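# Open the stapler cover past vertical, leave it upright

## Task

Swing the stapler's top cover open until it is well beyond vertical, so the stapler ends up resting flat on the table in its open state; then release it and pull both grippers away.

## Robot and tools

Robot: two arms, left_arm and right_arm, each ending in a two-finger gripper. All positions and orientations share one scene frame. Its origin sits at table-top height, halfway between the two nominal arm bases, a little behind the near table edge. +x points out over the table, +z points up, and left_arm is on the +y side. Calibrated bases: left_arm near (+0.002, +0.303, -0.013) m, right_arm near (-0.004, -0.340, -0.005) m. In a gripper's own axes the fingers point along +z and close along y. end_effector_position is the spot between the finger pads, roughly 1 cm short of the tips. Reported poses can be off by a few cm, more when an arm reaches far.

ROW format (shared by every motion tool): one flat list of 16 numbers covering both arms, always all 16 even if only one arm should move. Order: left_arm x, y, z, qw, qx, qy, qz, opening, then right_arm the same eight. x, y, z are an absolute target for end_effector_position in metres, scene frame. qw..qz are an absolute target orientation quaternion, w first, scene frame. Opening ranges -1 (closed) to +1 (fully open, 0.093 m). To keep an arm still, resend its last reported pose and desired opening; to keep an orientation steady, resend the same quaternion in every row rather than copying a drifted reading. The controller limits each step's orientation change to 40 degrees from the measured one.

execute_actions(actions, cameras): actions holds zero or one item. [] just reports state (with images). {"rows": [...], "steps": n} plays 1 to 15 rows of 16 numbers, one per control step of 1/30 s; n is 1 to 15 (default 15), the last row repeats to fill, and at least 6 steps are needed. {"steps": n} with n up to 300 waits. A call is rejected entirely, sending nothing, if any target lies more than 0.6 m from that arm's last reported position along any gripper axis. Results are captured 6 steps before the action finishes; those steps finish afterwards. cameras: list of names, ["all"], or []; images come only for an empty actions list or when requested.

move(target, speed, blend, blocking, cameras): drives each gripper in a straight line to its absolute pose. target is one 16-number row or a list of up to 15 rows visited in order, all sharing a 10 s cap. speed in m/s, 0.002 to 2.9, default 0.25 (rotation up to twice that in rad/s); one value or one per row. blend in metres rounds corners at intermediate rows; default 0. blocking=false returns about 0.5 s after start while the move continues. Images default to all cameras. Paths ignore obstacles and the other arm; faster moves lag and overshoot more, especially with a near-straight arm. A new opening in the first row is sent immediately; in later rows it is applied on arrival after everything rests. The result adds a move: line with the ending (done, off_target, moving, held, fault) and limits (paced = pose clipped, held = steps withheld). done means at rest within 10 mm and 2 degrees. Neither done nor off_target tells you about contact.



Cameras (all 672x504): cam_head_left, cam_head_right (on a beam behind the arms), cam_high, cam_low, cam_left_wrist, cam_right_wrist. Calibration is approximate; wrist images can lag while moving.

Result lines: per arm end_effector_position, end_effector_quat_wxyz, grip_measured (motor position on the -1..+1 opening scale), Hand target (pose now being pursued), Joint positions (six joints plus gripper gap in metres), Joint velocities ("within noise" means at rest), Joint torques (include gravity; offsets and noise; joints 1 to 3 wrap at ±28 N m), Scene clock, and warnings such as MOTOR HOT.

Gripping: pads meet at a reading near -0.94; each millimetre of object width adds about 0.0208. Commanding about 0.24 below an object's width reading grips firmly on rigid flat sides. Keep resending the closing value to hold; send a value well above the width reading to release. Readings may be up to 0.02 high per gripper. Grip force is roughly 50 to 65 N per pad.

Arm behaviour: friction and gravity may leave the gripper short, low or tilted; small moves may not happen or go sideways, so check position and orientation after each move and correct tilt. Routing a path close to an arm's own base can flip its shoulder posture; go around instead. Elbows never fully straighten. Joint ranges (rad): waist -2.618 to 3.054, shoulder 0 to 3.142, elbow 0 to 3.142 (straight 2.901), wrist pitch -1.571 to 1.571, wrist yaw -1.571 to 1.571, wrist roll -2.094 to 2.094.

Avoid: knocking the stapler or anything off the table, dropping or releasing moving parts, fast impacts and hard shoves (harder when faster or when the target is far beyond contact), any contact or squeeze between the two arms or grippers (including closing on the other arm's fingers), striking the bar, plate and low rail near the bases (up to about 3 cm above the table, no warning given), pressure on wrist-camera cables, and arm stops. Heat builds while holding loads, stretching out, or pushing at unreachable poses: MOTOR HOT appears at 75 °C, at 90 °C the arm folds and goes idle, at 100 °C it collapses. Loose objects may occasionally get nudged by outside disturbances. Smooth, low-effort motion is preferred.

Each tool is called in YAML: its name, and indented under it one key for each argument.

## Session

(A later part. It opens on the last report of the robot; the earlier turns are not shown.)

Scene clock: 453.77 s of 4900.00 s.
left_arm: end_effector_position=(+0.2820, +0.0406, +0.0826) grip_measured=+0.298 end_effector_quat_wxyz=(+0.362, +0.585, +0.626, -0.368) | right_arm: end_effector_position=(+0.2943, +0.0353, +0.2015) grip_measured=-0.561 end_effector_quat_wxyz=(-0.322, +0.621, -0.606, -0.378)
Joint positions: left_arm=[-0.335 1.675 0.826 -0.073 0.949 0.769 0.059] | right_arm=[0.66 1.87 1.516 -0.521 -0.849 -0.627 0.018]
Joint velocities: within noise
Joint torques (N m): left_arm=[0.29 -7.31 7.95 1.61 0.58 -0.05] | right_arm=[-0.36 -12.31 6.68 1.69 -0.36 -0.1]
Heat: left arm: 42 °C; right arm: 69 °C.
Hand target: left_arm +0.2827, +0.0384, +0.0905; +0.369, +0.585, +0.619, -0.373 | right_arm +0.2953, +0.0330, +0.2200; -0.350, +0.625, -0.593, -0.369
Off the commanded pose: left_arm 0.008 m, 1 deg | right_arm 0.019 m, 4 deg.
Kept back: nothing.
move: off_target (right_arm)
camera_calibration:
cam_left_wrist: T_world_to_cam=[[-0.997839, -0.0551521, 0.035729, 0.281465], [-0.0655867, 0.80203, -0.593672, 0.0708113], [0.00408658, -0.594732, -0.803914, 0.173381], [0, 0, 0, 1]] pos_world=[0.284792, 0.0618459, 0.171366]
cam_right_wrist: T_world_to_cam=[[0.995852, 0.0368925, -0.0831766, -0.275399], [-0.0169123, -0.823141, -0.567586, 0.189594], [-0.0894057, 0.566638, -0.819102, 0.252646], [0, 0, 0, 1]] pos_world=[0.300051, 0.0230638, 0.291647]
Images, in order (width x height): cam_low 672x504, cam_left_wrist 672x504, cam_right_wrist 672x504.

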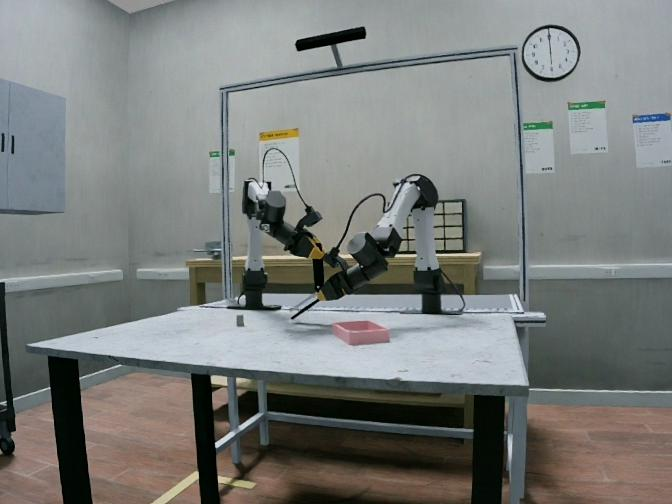

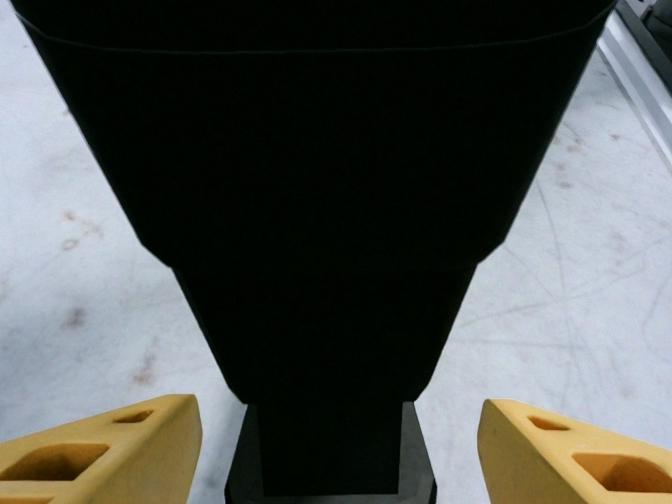

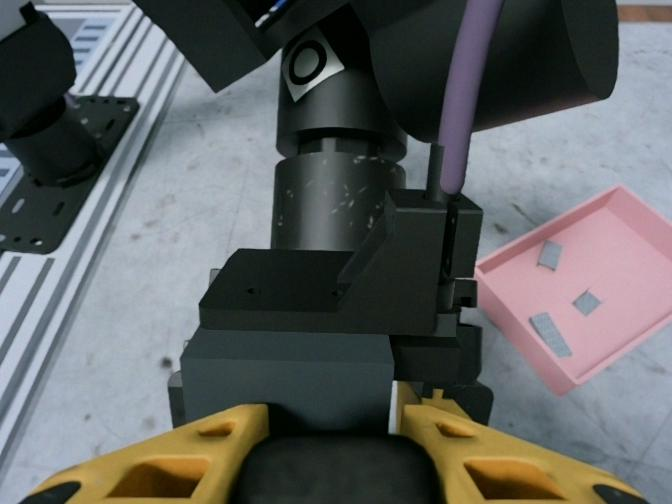

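move:
  target:
    - [0.282,0.075,0.098,0.369,0.585,0.619,-0.373,0.4,0.2955,0.033,0.220,0.3502,-0.6246,0.5926,0.3690,-0.75]
    - [0.27,0.17,0.13,0.369,0.585,0.619,-0.373,0.4,0.2955,0.033,0.220,0.3502,-0.6246,0.5926,0.3690,-0.75]
  speed: 0.08
  cameras: ["cam_low","cam_left_wrist","cam_right_wrist"]

zoom_image:
  camera: "cam_low"
  region: [220, 200, 380, 320]

Scene clock: 484.50 s of 4900.00 s.
left_arm: end_effector_position=(+0.2656, +0.1698, +0.1246) grip_measured=+0.398 end_effector_quat_wxyz=(+0.362, +0.584, +0.624, -0.372) | right_arm: end_effector_position=(+0.2943, +0.0340, +0.1972) grip_measured=-0.561 end_effector_quat_wxyz=(-0.319, +0.621, -0.610, -0.375)
Joint positions: left_arm=[0.118 1.623 1.017 -1.06 1.095 1.624 0.064] | right_arm=[0.66 1.87 1.506 -0.521 -0.84 -0.627 0.018]
Joint velocities: within noise
Joint torques (N m): left_arm=[0.66 -4.82 9.21 -0.06 0.73 0.11] | right_arm=[-0.35 -12.33 7.24 1.68 -0.45 -0.11]
Heat: left arm: 43 °C; right arm: 69 °C.
Hand target: left_arm +0.2700, +0.1701, +0.1300; +0.369, +0.585, +0.619, -0.372 | right_arm +0.2951, +0.0329, +0.2199; -0.350, +0.625, -0.592, -0.369
Off the commanded pose: left_arm 0.007 m, 1 deg | right_arm 0.023 m, 4 deg.
Kept back: nothing.
move: off_target (right_arm)
camera_calibration:
cam_left_wrist: T_world_to_cam=[[-0.997895, -0.0514415, 0.0394811, 0.269588], [-0.064843, 0.797277, -0.600121, -0.00756404], [-0.000606304, -0.601418, -0.798935, 0.285915], [0, 0, 0, 1]] pos_world=[0.268704, 0.191853, 0.213244]
cam_right_wrist: T_world_to_cam=[[0.995752, 0.0300548, -0.0870345, -0.274759], [-0.0238136, -0.829011, -0.558724, 0.186489], [-0.0889449, 0.558424, -0.824774, 0.251039], [0, 0, 0, 1]] pos_world=[0.300362, 0.0226727, 0.287333]
Images, in order (width x height): cam_low 672x504, cam_left_wrist 672x504, cam_right_wrist 672x504.

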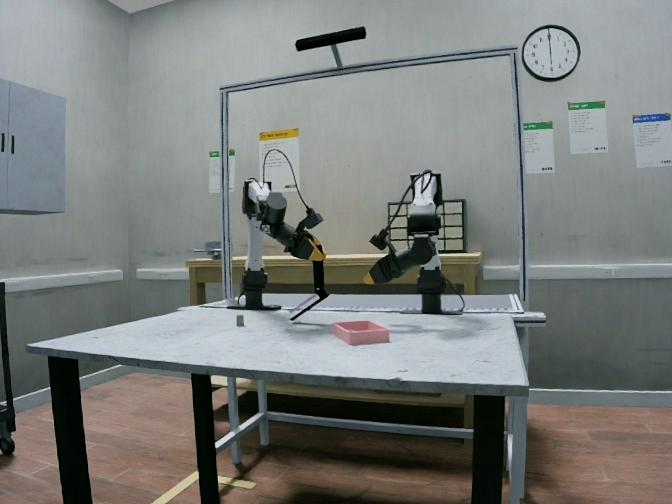

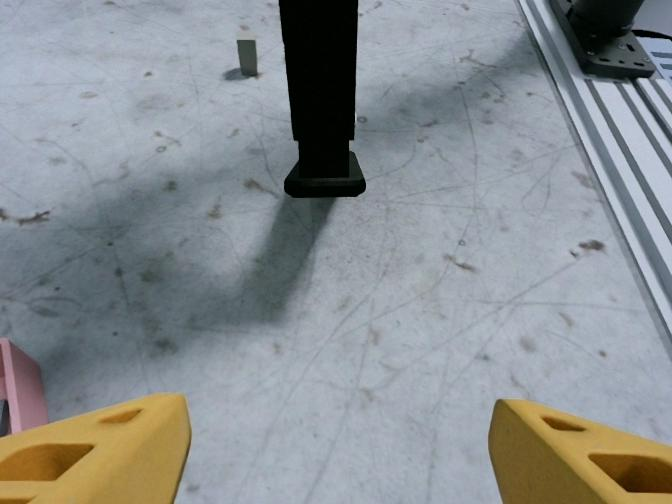

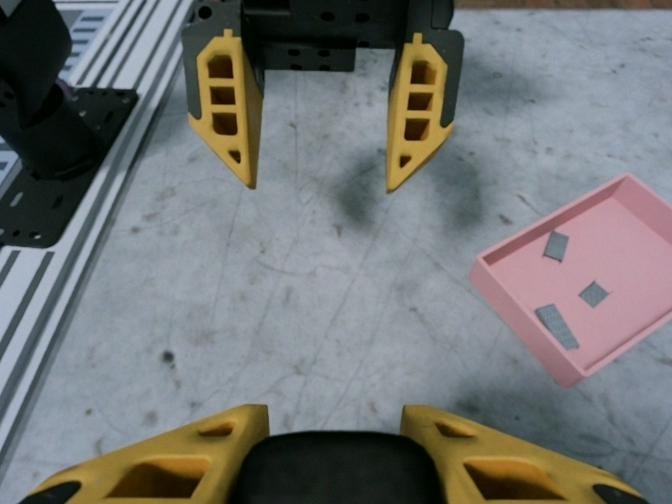

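Scaled by 3.150.

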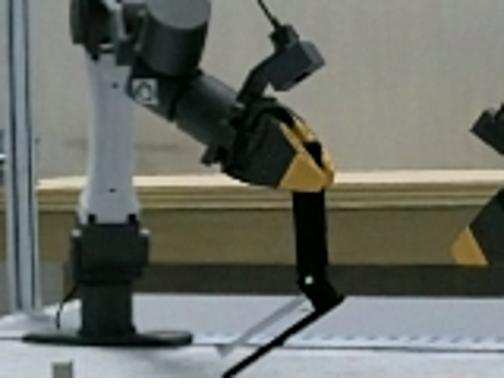

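move:
  target:
    - [0.27,0.17,0.13,0.369,0.585,0.619,-0.373,0.4,0.2955,0.030,0.225,0.2241,-0.6859,0.6509,0.2362,-0.75]
    - [0.27,0.17,0.13,0.369,0.585,0.619,-0.373,0.4,0.2955,0.020,0.210,0.1136,-0.7155,0.6790,0.1197,-0.75]
  speed: 0.1
  cameras: ["cam_low","cam_left_wrist","cam_right_wrist"]

zoom_image:
  camera: "cam_low"
  region: [220, 200, 380, 320]

Scene clock: 489.37 s of 4900.00 s.
left_arm: end_effector_position=(+0.2647, +0.1697, +0.1246) grip_measured=+0.398 end_effector_quat_wxyz=(+0.362, +0.584, +0.624, -0.373) | right_arm: end_effector_position=(+0.2923, +0.0192, +0.2104) grip_measured=-0.561 end_effector_quat_wxyz=(-0.133, +0.711, -0.678, -0.129)
Joint positions: left_arm=[0.118 1.623 1.017 -1.066 1.095 1.629 0.064] | right_arm=[0.804 2.264 2.504 -1.572 -0.286 -0.807 0.018]
Joint velocities: within noise
Joint torques (N m): left_arm=[0.65 -4.9 9.2 -0.08 0.72 0.11] | right_arm=[0.21 -9.63 8.17 0.64 -0.16 -0.06]
Heat: left arm: 42 °C; right arm: 68 °C.
Hand target: left_arm +0.2699, +0.1701, +0.1299; +0.369, +0.585, +0.619, -0.372 | right_arm +0.2953, +0.0198, +0.2096; -0.134, +0.712, -0.679, -0.121
Off the commanded pose: left_arm 0.008 m, 1 deg | right_arm 0.003 m, 3 deg.
joint sent to its limit (right arm) — joint 4 (wrist pitch), lower limit.
Kept back: nothing.
move: off_target (right_arm)
camera_calibration:
cam_left_wrist: T_world_to_cam=[[-0.997963, -0.049035, 0.0408042, 0.268166], [-0.0637167, 0.797256, -0.60027, -0.0077953], [-0.00309715, -0.601647, -0.798756, 0.286526], [0, 0, 0, 1]] pos_world=[0.268011, 0.191752, 0.213243]
cam_right_wrist: T_world_to_cam=[[0.999907, 0.0118515, 0.00681496, -0.291738], [0.0114311, -0.998209, 0.0587226, 0.0446757], [0.0074987, -0.0586392, -0.998251, 0.290244], [0, 0, 0, 1]] pos_world=[0.289024, 0.0650729, 0.289101]
Images, in order (width x height): cam_low 672x504, cam_left_wrist 672x504, cam_right_wrist 672x504.

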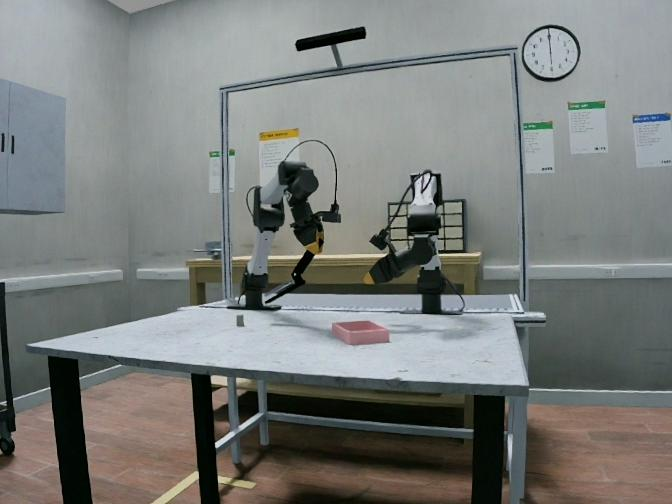

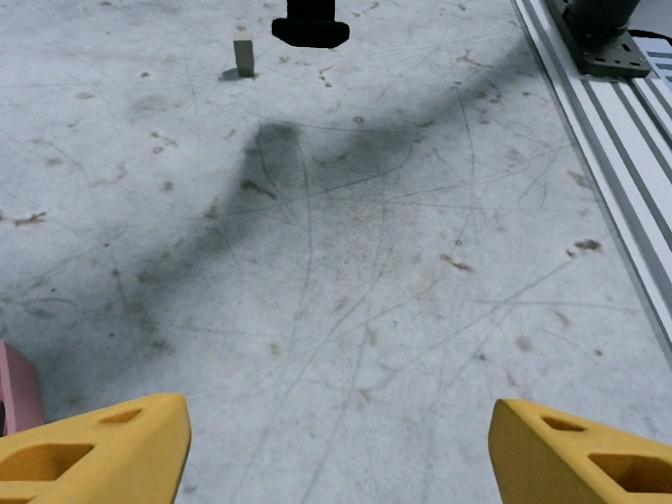

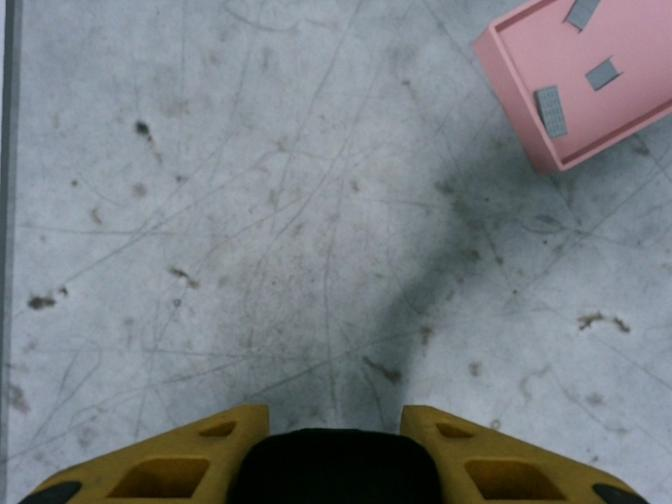

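Scaled by 3.150.

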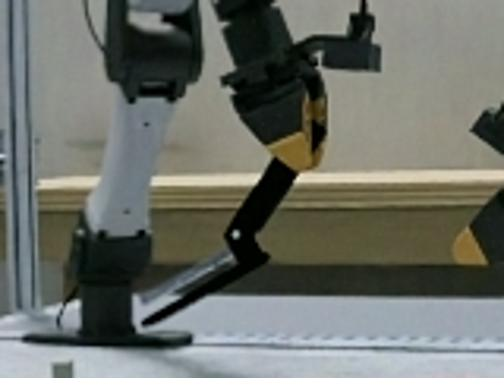

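move:
  target:
    - [0.27,0.17,0.13,0.369,0.585,0.619,-0.373,0.4,0.2955,0.010,0.160,0.1136,-0.7155,0.6790,0.1197,-0.75]
  speed: 0.06
  cameras: ["cam_low","cam_left_wrist","cam_right_wrist"]

zoom_image:
  camera: "cam_low"
  region: [220, 200, 380, 320]

Scene clock: 491.10 s of 4900.00 s.
left_arm: end_effector_position=(+0.2646, +0.1697, +0.1246) grip_measured=+0.398 end_effector_quat_wxyz=(+0.361, +0.584, +0.624, -0.373) | right_arm: end_effector_position=(+0.2860, +0.0099, +0.1304) grip_measured=-0.561 end_effector_quat_wxyz=(-0.062, +0.713, -0.686, -0.129)
Joint positions: left_arm=[0.118 1.623 1.017 -1.066 1.095 1.629 0.064] | right_arm=[0.804 2.24 2.154 -1.391 -0.281 -0.821 0.018]
Joint velocities: within noise
Joint torques (N m): left_arm=[0.65 -4.88 9.18 -0.07 0.72 0.11] | right_arm=[-0.92 -16.1 6.19 0.7 -0.14 -0.17]
Heat: left arm: 42 °C; right arm: 69 °C.
Hand target: left_arm +0.2698, +0.1701, +0.1299; +0.369, +0.585, +0.619, -0.373 | right_arm +0.2947, +0.0093, +0.1600; -0.112, +0.715, -0.679, -0.119
Off the commanded pose: left_arm 0.008 m, 1 deg | right_arm 0.031 m, 6 deg.
Kept back: nothing.
move: off_target (right_arm)
camera_calibration:
cam_left_wrist: T_world_to_cam=[[-0.997949, -0.04895, 0.0412421, 0.268053], [-0.0639122, 0.797261, -0.600242, -0.00774973], [-0.00349886, -0.601647, -0.798754, 0.286634], [0, 0, 0, 1]] pos_world=[0.268011, 0.191752, 0.213243]
cam_right_wrist: T_world_to_cam=[[0.995662, 0.016838, -0.0915118, -0.270835], [0.0313641, -0.986667, 0.159702, 0.0211688], [-0.0876027, -0.161879, -0.982915, 0.236009], [0, 0, 0, 1]] pos_world=[0.289671, 0.0636519, 0.203812]
Images, in order (width x height): cam_low 672x504, cam_left_wrist 672x504, cam_right_wrist 672x504.

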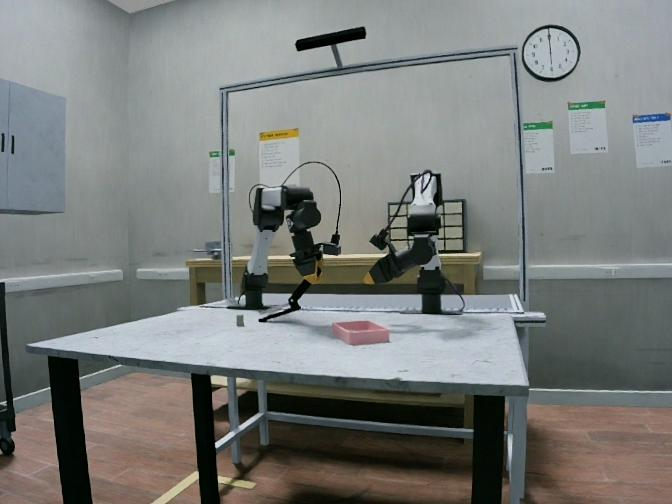

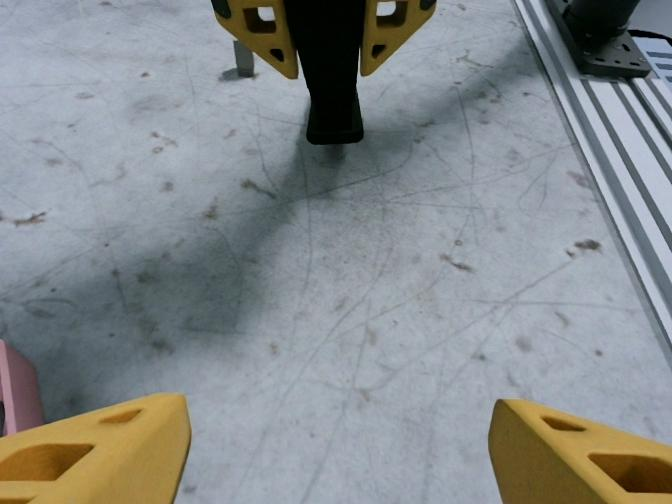

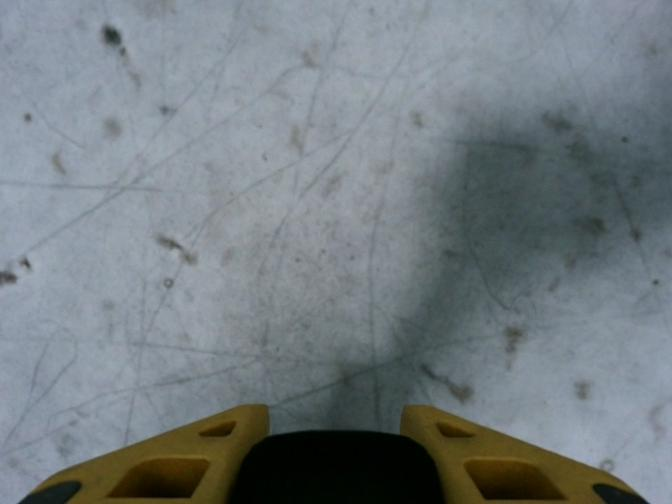

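Scaled by 3.150.

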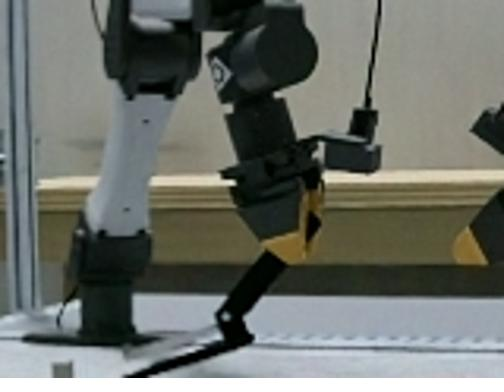

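zoom_image:
  camera: "cam_low"
  region: [230, 240, 350, 330]

Scaled by 4.200.

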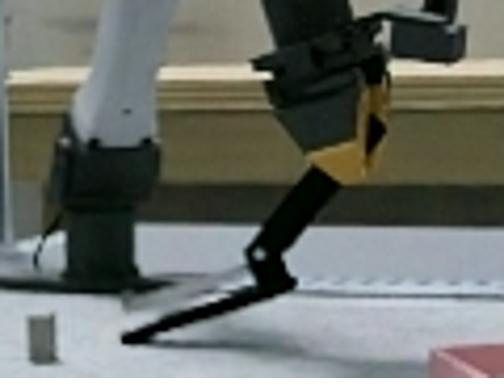

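move:
  target:
    - [0.27,0.17,0.13,0.369,0.585,0.619,-0.373,0.4,0.2955,0.007,0.140,0.1136,-0.7155,0.6790,0.1197,-0.75]
  speed: 0.03
  cameras: ["cam_low","cam_left_wrist"]

zoom_image:
  camera: "cam_low"
  region: [230, 240, 350, 330]

Scene clock: 492.63 s of 4900.00 s.
left_arm: end_effector_position=(+0.2646, +0.1697, +0.1246) grip_measured=+0.398 end_effector_quat_wxyz=(+0.361, +0.584, +0.624, -0.373) | right_arm: end_effector_position=(+0.2866, +0.0079, +0.1112) grip_measured=-0.561 end_effector_quat_wxyz=(-0.068, +0.714, -0.685, -0.128)
Joint positions: left_arm=[0.118 1.623 1.017 -1.066 1.095 1.629 0.064] | right_arm=[0.801 2.209 2.026 -1.284 -0.28 -0.825 0.018]
Joint velocities: within noise
Joint torques (N m): left_arm=[0.65 -4.89 9.2 -0.07 0.72 0.11] | right_arm=[-1.03 -15.98 6.2 0.75 -0.14 -0.18]
Heat: left arm: 42 °C; right arm: 70 °C.
Hand target: left_arm +0.2699, +0.1701, +0.1299; +0.369, +0.585, +0.619, -0.373 | right_arm +0.2947, +0.0066, +0.1398; -0.113, +0.715, -0.679, -0.119
Off the commanded pose: left_arm 0.008 m, 1 deg | right_arm 0.030 m, 5 deg.
Kept back: nothing.
move: off_target (right_arm)
camera_calibration:
cam_left_wrist: T_world_to_cam=[[-0.997949, -0.04895, 0.0412421, 0.268053], [-0.0639122, 0.797261, -0.600242, -0.00774973], [-0.00349886, -0.601647, -0.798754, 0.286634], [0, 0, 0, 1]] pos_world=[0.268011, 0.191752, 0.213243]
Images, in order (width x height): cam_low 672x504, cam_left_wrist 672x504.

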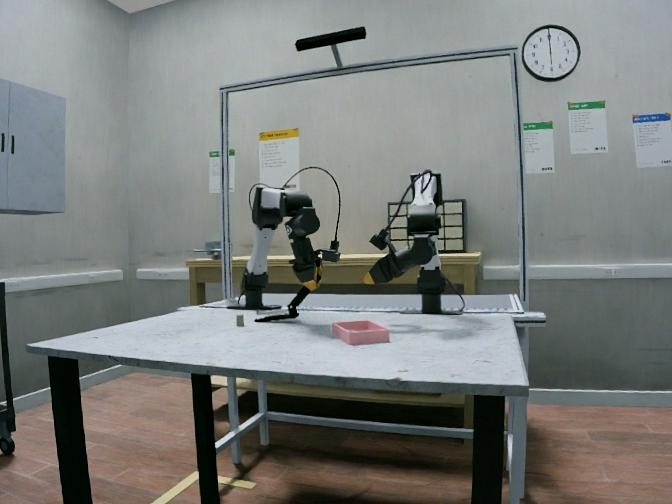

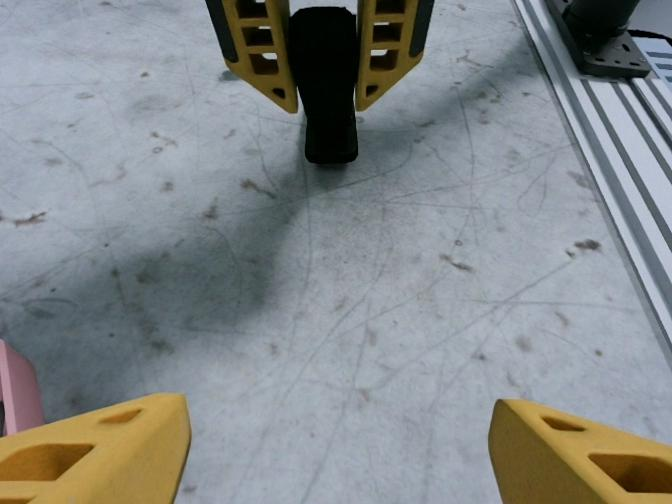

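Scaled by 4.200.

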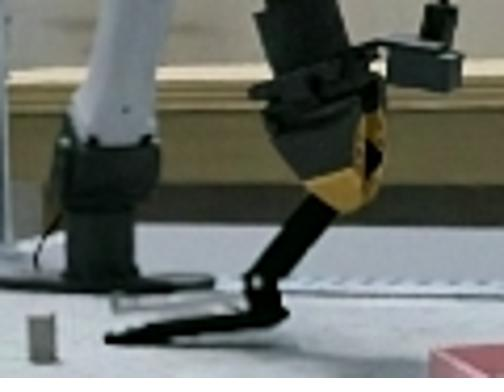

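move:
  target:
    - [0.27,0.17,0.13,0.369,0.585,0.619,-0.373,0.4,0.2955,0.005,0.125,0.1136,-0.7155,0.6790,0.1197,-0.75]
  speed: 0.025
  cameras: ["cam_low","cam_left_wrist"]

zoom_image:
  camera: "cam_low"
  region: [230, 240, 350, 330]

Scene clock: 493.70 s of 4900.00 s.
left_arm: end_effector_position=(+0.2646, +0.1697, +0.1246) grip_measured=+0.398 end_effector_quat_wxyz=(+0.361, +0.584, +0.624, -0.373) | right_arm: end_effector_position=(+0.2864, +0.0057, +0.0984) grip_measured=-0.561 end_effector_quat_wxyz=(-0.071, +0.714, -0.684, -0.128)
Joint positions: left_arm=[0.118 1.623 1.017 -1.066 1.095 1.629 0.064] | right_arm=[0.798 2.192 1.945 -1.217 -0.28 -0.829 0.018]
Joint velocities: within noise
Joint torques (N m): left_arm=[0.64 -4.9 9.17 -0.07 0.72 0.11] | right_arm=[-1.05 -15.53 6.27 0.71 -0.16 -0.16]
Heat: left arm: 42 °C; right arm: 71 °C.
Hand target: left_arm +0.2699, +0.1701, +0.1299; +0.369, +0.585, +0.619, -0.372 | right_arm +0.2949, +0.0047, +0.1249; -0.113, +0.715, -0.679, -0.119
Off the commanded pose: left_arm 0.008 m, 1 deg | right_arm 0.028 m, 5 deg.
Kept back: nothing.
move: off_target (right_arm)
camera_calibration:
cam_left_wrist: T_world_to_cam=[[-0.997949, -0.04895, 0.0412421, 0.268053], [-0.0639122, 0.797261, -0.600242, -0.00774973], [-0.00349886, -0.601647, -0.798754, 0.286634], [0, 0, 0, 1]] pos_world=[0.268011, 0.191752, 0.213243]
Images, in order (width x height): cam_low 672x504, cam_left_wrist 672x504.

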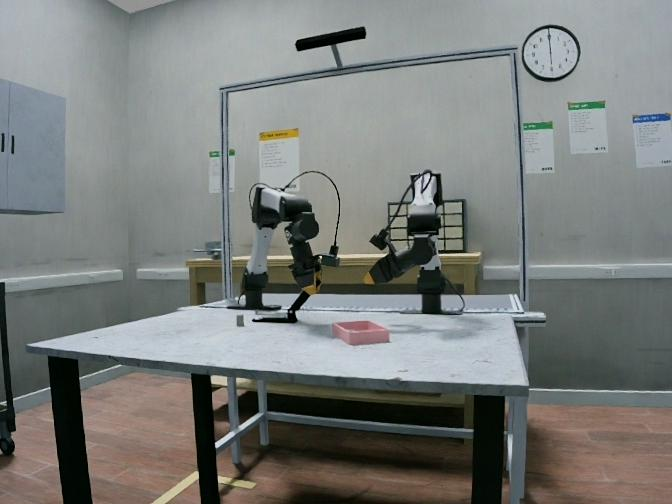

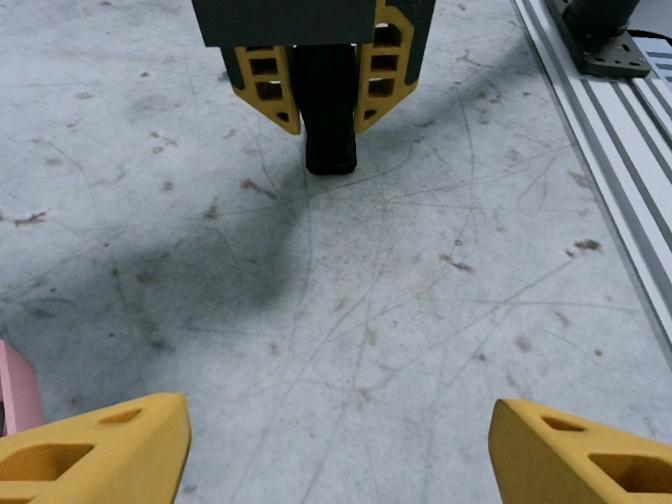

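Scaled by 4.200.

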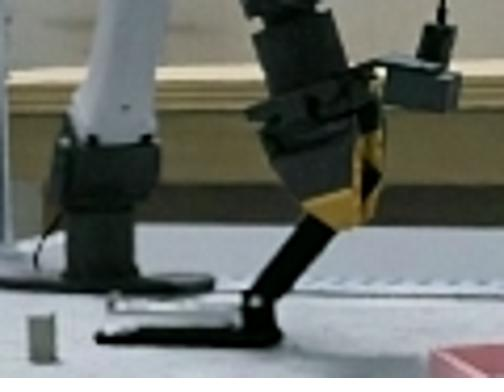

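move:
  target:
    - [0.27,0.17,0.13,0.369,0.585,0.619,-0.373,0.4,0.2945,0.005,0.121,0.1136,-0.7155,0.6790,0.1197,-0.75]
    - [0.27,0.17,0.13,0.369,0.585,0.619,-0.373,0.4,0.2945,0.005,0.121,0.1136,-0.7155,0.6790,0.1197,-0.52]
  speed: 0.025
  cameras: ["cam_low","cam_left_wrist"]

zoom_image:
  camera: "cam_low"
  region: [230, 240, 350, 330]

Scene clock: 495.43 s of 4900.00 s.
left_arm: end_effector_position=(+0.2646, +0.1697, +0.1246) grip_measured=+0.398 end_effector_quat_wxyz=(+0.361, +0.584, +0.624, -0.373) | right_arm: end_effector_position=(+0.2860, +0.0053, +0.0983) grip_measured=-0.517 end_effector_quat_wxyz=(-0.075, +0.715, -0.684, -0.128)
Joint positions: left_arm=[0.118 1.623 1.017 -1.066 1.095 1.629 0.064] | right_arm=[0.798 2.18 1.926 -1.201 -0.28 -0.829 0.02]
Joint velocities: within noise
Joint torques (N m): left_arm=[0.65 -4.92 9.18 -0.07 0.73 0.11] | right_arm=[-0.94 -14.97 5.89 0.79 -0.15 -0.15]
Heat: left arm: 42 °C; right arm: 72 °C.
Hand target: left_arm +0.2699, +0.1701, +0.1299; +0.369, +0.585, +0.619, -0.372 | right_arm +0.2940, +0.0047, +0.1209; -0.113, +0.715, -0.679, -0.119
Off the commanded pose: left_arm 0.008 m, 1 deg | right_arm 0.024 m, 5 deg.
Kept back: nothing.
move: off_target (right_arm); target 2's new opening was sent with right_arm's hand 0.024 m and 5 deg from that target
camera_calibration:
cam_left_wrist: T_world_to_cam=[[-0.997949, -0.04895, 0.0412421, 0.268053], [-0.0639122, 0.797261, -0.600242, -0.00774973], [-0.00349886, -0.601647, -0.798754, 0.286634], [0, 0, 0, 1]] pos_world=[0.268011, 0.191752, 0.213243]
Images, in order (width x height): cam_low 672x504, cam_left_wrist 672x504.

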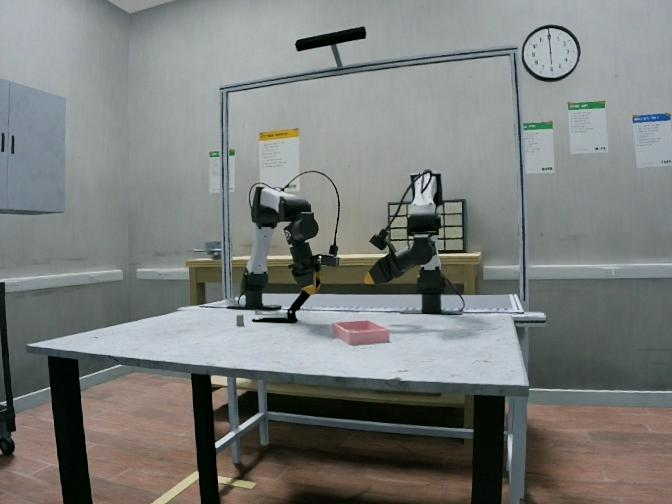

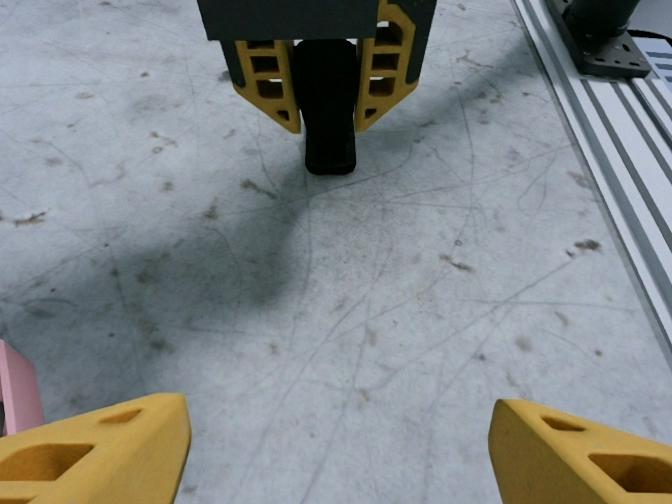

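Scaled by 4.200.

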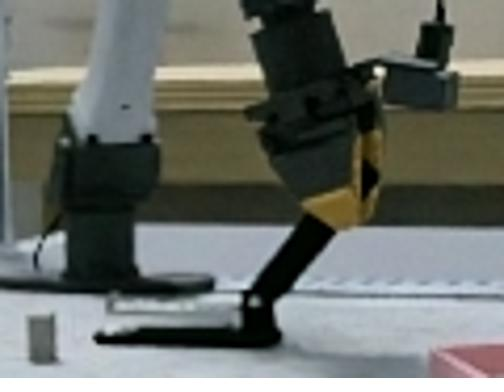

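move:
  target:
    - [0.27,0.17,0.13,0.369,0.585,0.619,-0.373,0.4,0.2945,0.012,0.115,0.1136,-0.7155,0.6790,0.1197,-0.48]
    - [0.27,0.17,0.13,0.369,0.585,0.619,-0.373,0.4,0.2945,0.022,0.100,0.1136,-0.7155,0.6790,0.1197,-0.48]
  speed: 0.025
  cameras: ["cam_low","cam_left_wrist"]

zoom_image:
  camera: "cam_low"
  region: [230, 240, 350, 330]

Scene clock: 497.43 s of 4900.00 s.
left_arm: end_effector_position=(+0.2646, +0.1697, +0.1246) grip_measured=+0.398 end_effector_quat_wxyz=(+0.361, +0.584, +0.624, -0.373) | right_arm: end_effector_position=(+0.2843, +0.0090, +0.0968) grip_measured=-0.479 end_effector_quat_wxyz=(-0.076, +0.713, -0.686, -0.122)
Joint positions: left_arm=[0.118 1.623 1.017 -1.067 1.095 1.629 0.064] | right_arm=[0.812 2.18 1.922 -1.188 -0.267 -0.81 0.022]
Joint velocities: left_arm=[within noise] | right_arm=[0.002 0.002 -0.007 -0.007 -0.007 -0.066 -0.005]
Joint torques (N m): left_arm=[0.68 -4.89 9.18 -0.07 0.72 0.11] | right_arm=[0.27 -11.26 5.75 1.26 -0.22 -0.07]
Heat: left arm: 42 °C; right arm: 72 °C.
Hand target: left_arm +0.2699, +0.1701, +0.1299; +0.369, +0.585, +0.619, -0.373 | right_arm +0.2940, +0.0216, +0.1009; -0.113, +0.716, -0.679, -0.120
Off the commanded pose: left_arm 0.008 m, 1 deg | right_arm 0.017 m, 4 deg.
Kept back: nothing.
move: off_target (right_arm)
camera_calibration:
cam_left_wrist: T_world_to_cam=[[-0.997935, -0.0489278, 0.041607, 0.267968], [-0.0641141, 0.797225, -0.600268, -0.00768344], [-0.00380033, -0.601697, -0.798716, 0.286715], [0, 0, 0, 1]] pos_world=[0.268012, 0.191752, 0.213243]
Images, in order (width x height): cam_low 672x504, cam_left_wrist 672x504.

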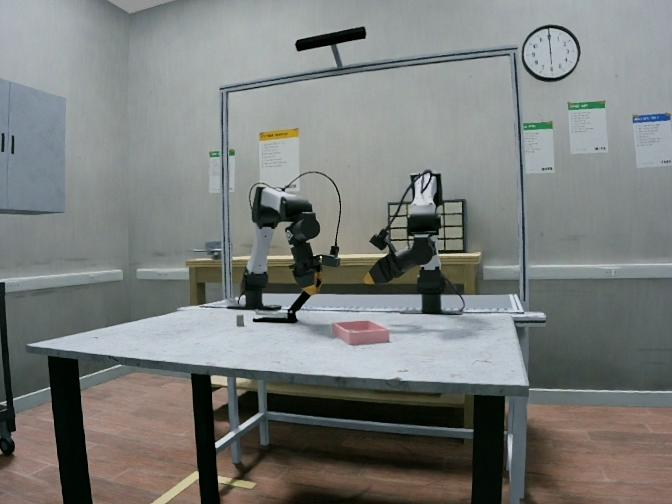

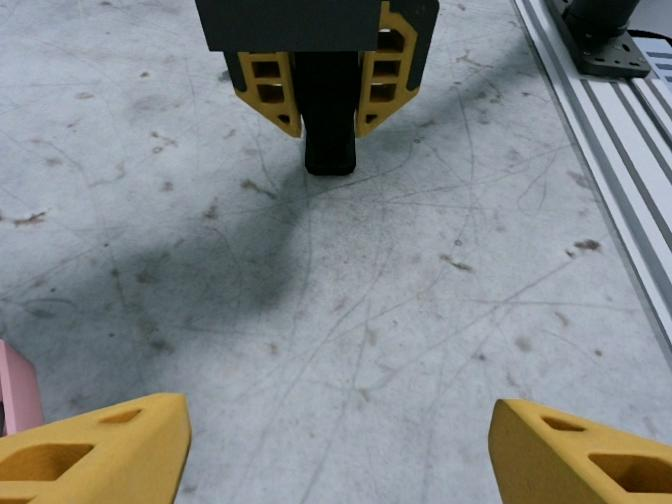

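Scaled by 4.200.

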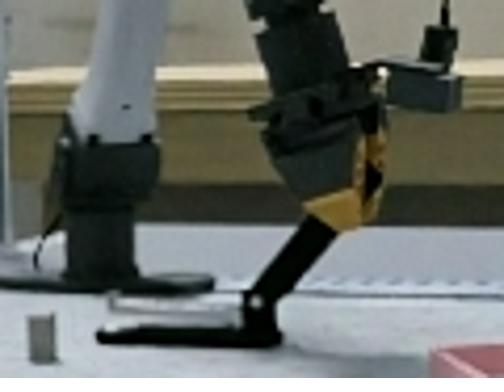

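move:
  target:
    - [0.27,0.17,0.13,0.369,0.585,0.619,-0.373,0.4,0.2945,0.035,0.085,0.1136,-0.7155,0.6790,0.1197,-0.48]
  speed: 0.03
  cameras: ["cam_low","cam_left_wrist"]

zoom_image:
  camera: "cam_low"
  region: [230, 240, 350, 330]

Scene clock: 498.60 s of 4900.00 s.
left_arm: end_effector_position=(+0.2646, +0.1697, +0.1246) grip_measured=+0.398 end_effector_quat_wxyz=(+0.361, +0.584, +0.624, -0.373) | right_arm: end_effector_position=(+0.2824, +0.0134, +0.0951) grip_measured=-0.477 end_effector_quat_wxyz=(-0.079, +0.712, -0.688, -0.113)
Joint positions: left_arm=[0.118 1.623 1.017 -1.067 1.095 1.629 0.064] | right_arm=[0.829 2.18 1.918 -1.174 -0.246 -0.788 0.022]
Joint velocities: left_arm=[within noise] | right_arm=[-0.002 -0.017 -0.007 -0.022 -0.022 -0.007 -0.005]
Joint torques (N m): left_arm=[0.66 -4.9 9.22 -0.07 0.73 0.1] | right_arm=[0.64 -8.5 6.08 1.58 -0.38 -0.09]
Heat: left arm: 42 °C; right arm: 72 °C.
Hand target: left_arm +0.2699, +0.1701, +0.1299; +0.369, +0.585, +0.619, -0.373 | right_arm +0.2932, +0.0334, +0.0861; -0.112, +0.716, -0.679, -0.120
Off the commanded pose: left_arm 0.008 m, 1 deg | right_arm 0.027 m, 4 deg.
Kept back: nothing.
move: off_target (right_arm)
camera_calibration:
cam_left_wrist: T_world_to_cam=[[-0.997935, -0.0489278, 0.041607, 0.267968], [-0.0641141, 0.797225, -0.600268, -0.00768344], [-0.00380033, -0.601697, -0.798716, 0.286715], [0, 0, 0, 1]] pos_world=[0.268012, 0.191752, 0.213243]
Images, in order (width x height): cam_low 672x504, cam_left_wrist 672x504.

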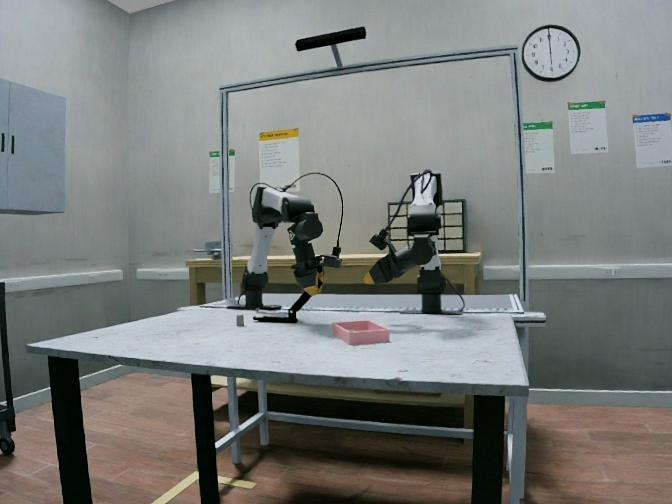

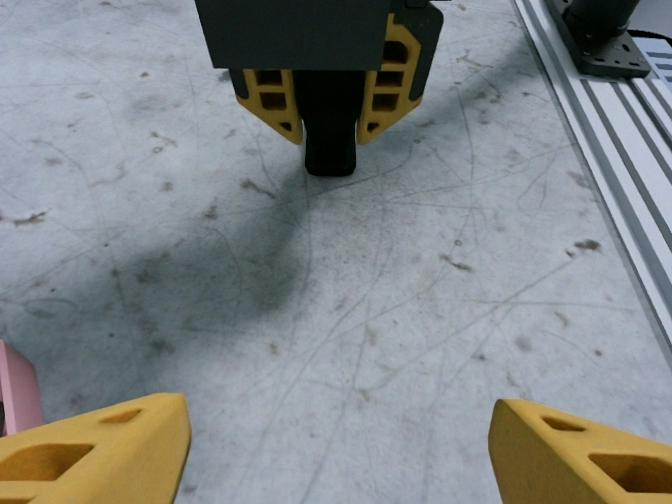

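Scaled by 4.200.

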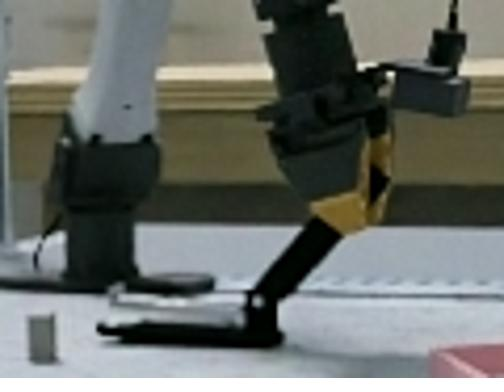

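move:
  target:
    - [0.27,0.17,0.13,0.369,0.585,0.619,-0.373,0.4,0.2945,0.040,0.062,0.1136,-0.7155,0.6790,0.1197,-0.48]
  speed: 0.03
  cameras: ["cam_low","cam_left_wrist"]

zoom_image:
  camera: "cam_low"
  region: [230, 240, 350, 330]

Scene clock: 500.03 s of 4900.00 s.
left_arm: end_effector_position=(+0.2646, +0.1697, +0.1246) grip_measured=+0.398 end_effector_quat_wxyz=(+0.361, +0.584, +0.624, -0.373) | right_arm: end_effector_position=(+0.2820, +0.0271, +0.0796) grip_measured=-0.476 end_effector_quat_wxyz=(-0.094, +0.712, -0.685, -0.119)
Joint positions: left_arm=[0.118 1.623 1.017 -1.067 1.095 1.629 0.064] | right_arm=[0.848 2.192 1.868 -1.077 -0.255 -0.768 0.022]
Joint velocities: left_arm=[within noise] | right_arm=[-0.012 0.002 -0.002 0.022 -0.051 0.066 0.006]
Joint torques (N m): left_arm=[0.65 -4.88 9.17 -0.07 0.72 0.11] | right_arm=[-0.14 -7.64 5.53 1.47 -0.29 -0.17]
Heat: left arm: 42 °C; right arm: 71 °C.
Hand target: left_arm +0.2699, +0.1701, +0.1299; +0.369, +0.585, +0.619, -0.373 | right_arm +0.2933, +0.0386, +0.0628; -0.113, +0.716, -0.679, -0.119
Off the commanded pose: left_arm 0.008 m, 1 deg | right_arm 0.025 m, 2 deg.
Kept back: nothing.
move: off_target (right_arm)
camera_calibration:
cam_left_wrist: T_world_to_cam=[[-0.997935, -0.0489278, 0.041607, 0.267968], [-0.0641141, 0.797225, -0.600268, -0.00768344], [-0.00380033, -0.601697, -0.798716, 0.286715], [0, 0, 0, 1]] pos_world=[0.268012, 0.191752, 0.213243]
Images, in order (width x height): cam_low 672x504, cam_left_wrist 672x504.

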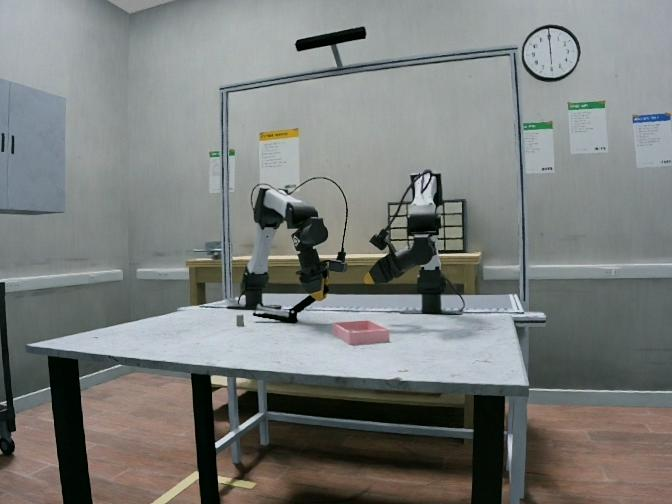

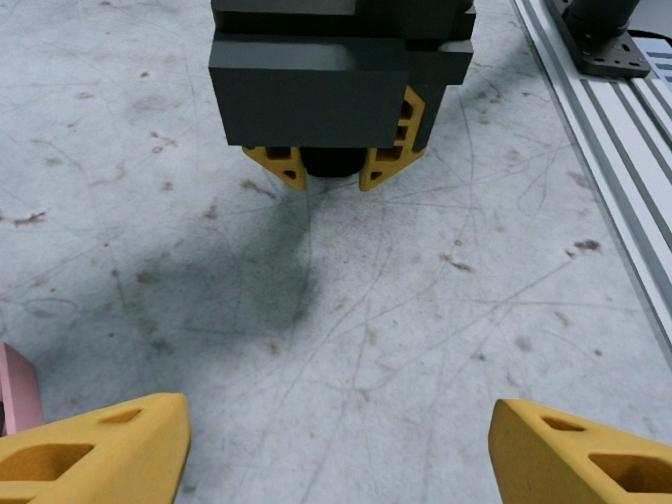

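Scaled by 4.200.

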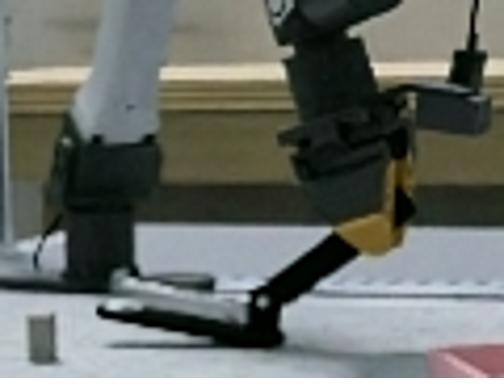

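move:
  target:
    - [0.27,0.17,0.13,0.369,0.585,0.619,-0.373,0.4,0.2925,0.012,0.115,0.1136,-0.7155,0.6790,0.1197,-0.48]
  speed: 0.03
  cameras: ["cam_low","cam_left_wrist"]

zoom_image:
  camera: "cam_low"
  region: [230, 240, 350, 330]

Scene clock: 502.50 s of 4900.00 s.
left_arm: end_effector_position=(+0.2646, +0.1697, +0.1246) grip_measured=+0.398 end_effector_quat_wxyz=(+0.361, +0.584, +0.624, -0.373) | right_arm: end_effector_position=(+0.2859, +0.0109, +0.0803) grip_measured=-0.477 end_effector_quat_wxyz=(-0.077, +0.713, -0.686, -0.124)
Joint positions: left_arm=[0.118 1.623 1.017 -1.067 1.095 1.629 0.064] | right_arm=[0.812 2.192 1.874 -1.127 -0.27 -0.81 0.022]
Joint velocities: left_arm=[within noise] | right_arm=[-0.017 0.012 0.002 -0.037 -0.007 -0.037 0.009]
Joint torques (N m): left_arm=[0.66 -4.9 9.18 -0.07 0.73 0.11] | right_arm=[-0.73 -15.15 9.14 0.4 -0.22 -0.19]
Heat: left arm: 42 °C; right arm: 72 °C.
Hand target: left_arm +0.2699, +0.1701, +0.1299; +0.369, +0.585, +0.619, -0.372 | right_arm +0.2918, +0.0114, +0.1143; -0.114, +0.715, -0.679, -0.119
Off the commanded pose: left_arm 0.008 m, 1 deg | right_arm 0.035 m, 4 deg.
Kept back: nothing.
move: off_target (right_arm)
camera_calibration:
cam_left_wrist: T_world_to_cam=[[-0.997935, -0.0489278, 0.041607, 0.267968], [-0.0641141, 0.797225, -0.600268, -0.00768344], [-0.00380033, -0.601697, -0.798716, 0.286715], [0, 0, 0, 1]] pos_world=[0.268012, 0.191752, 0.213243]
Images, in order (width x height): cam_low 672x504, cam_left_wrist 672x504.

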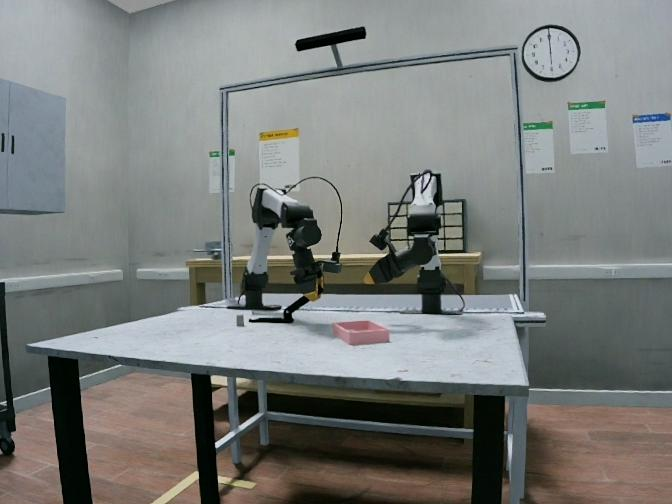

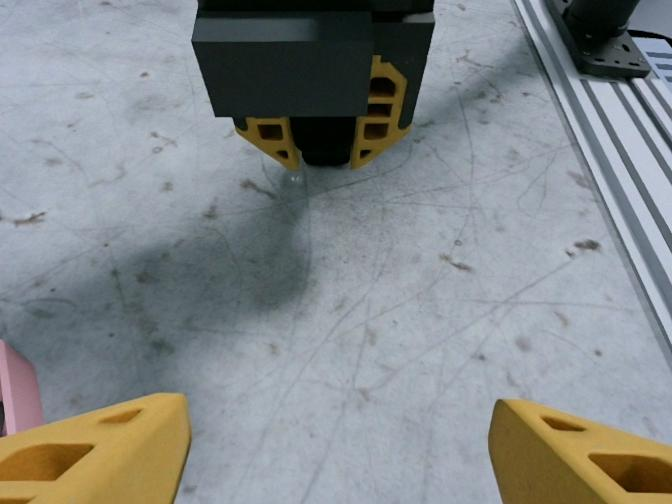

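Scaled by 4.200.

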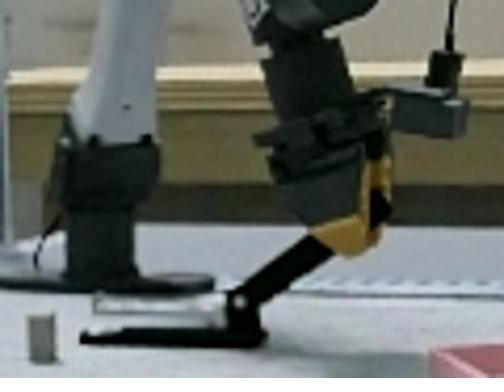

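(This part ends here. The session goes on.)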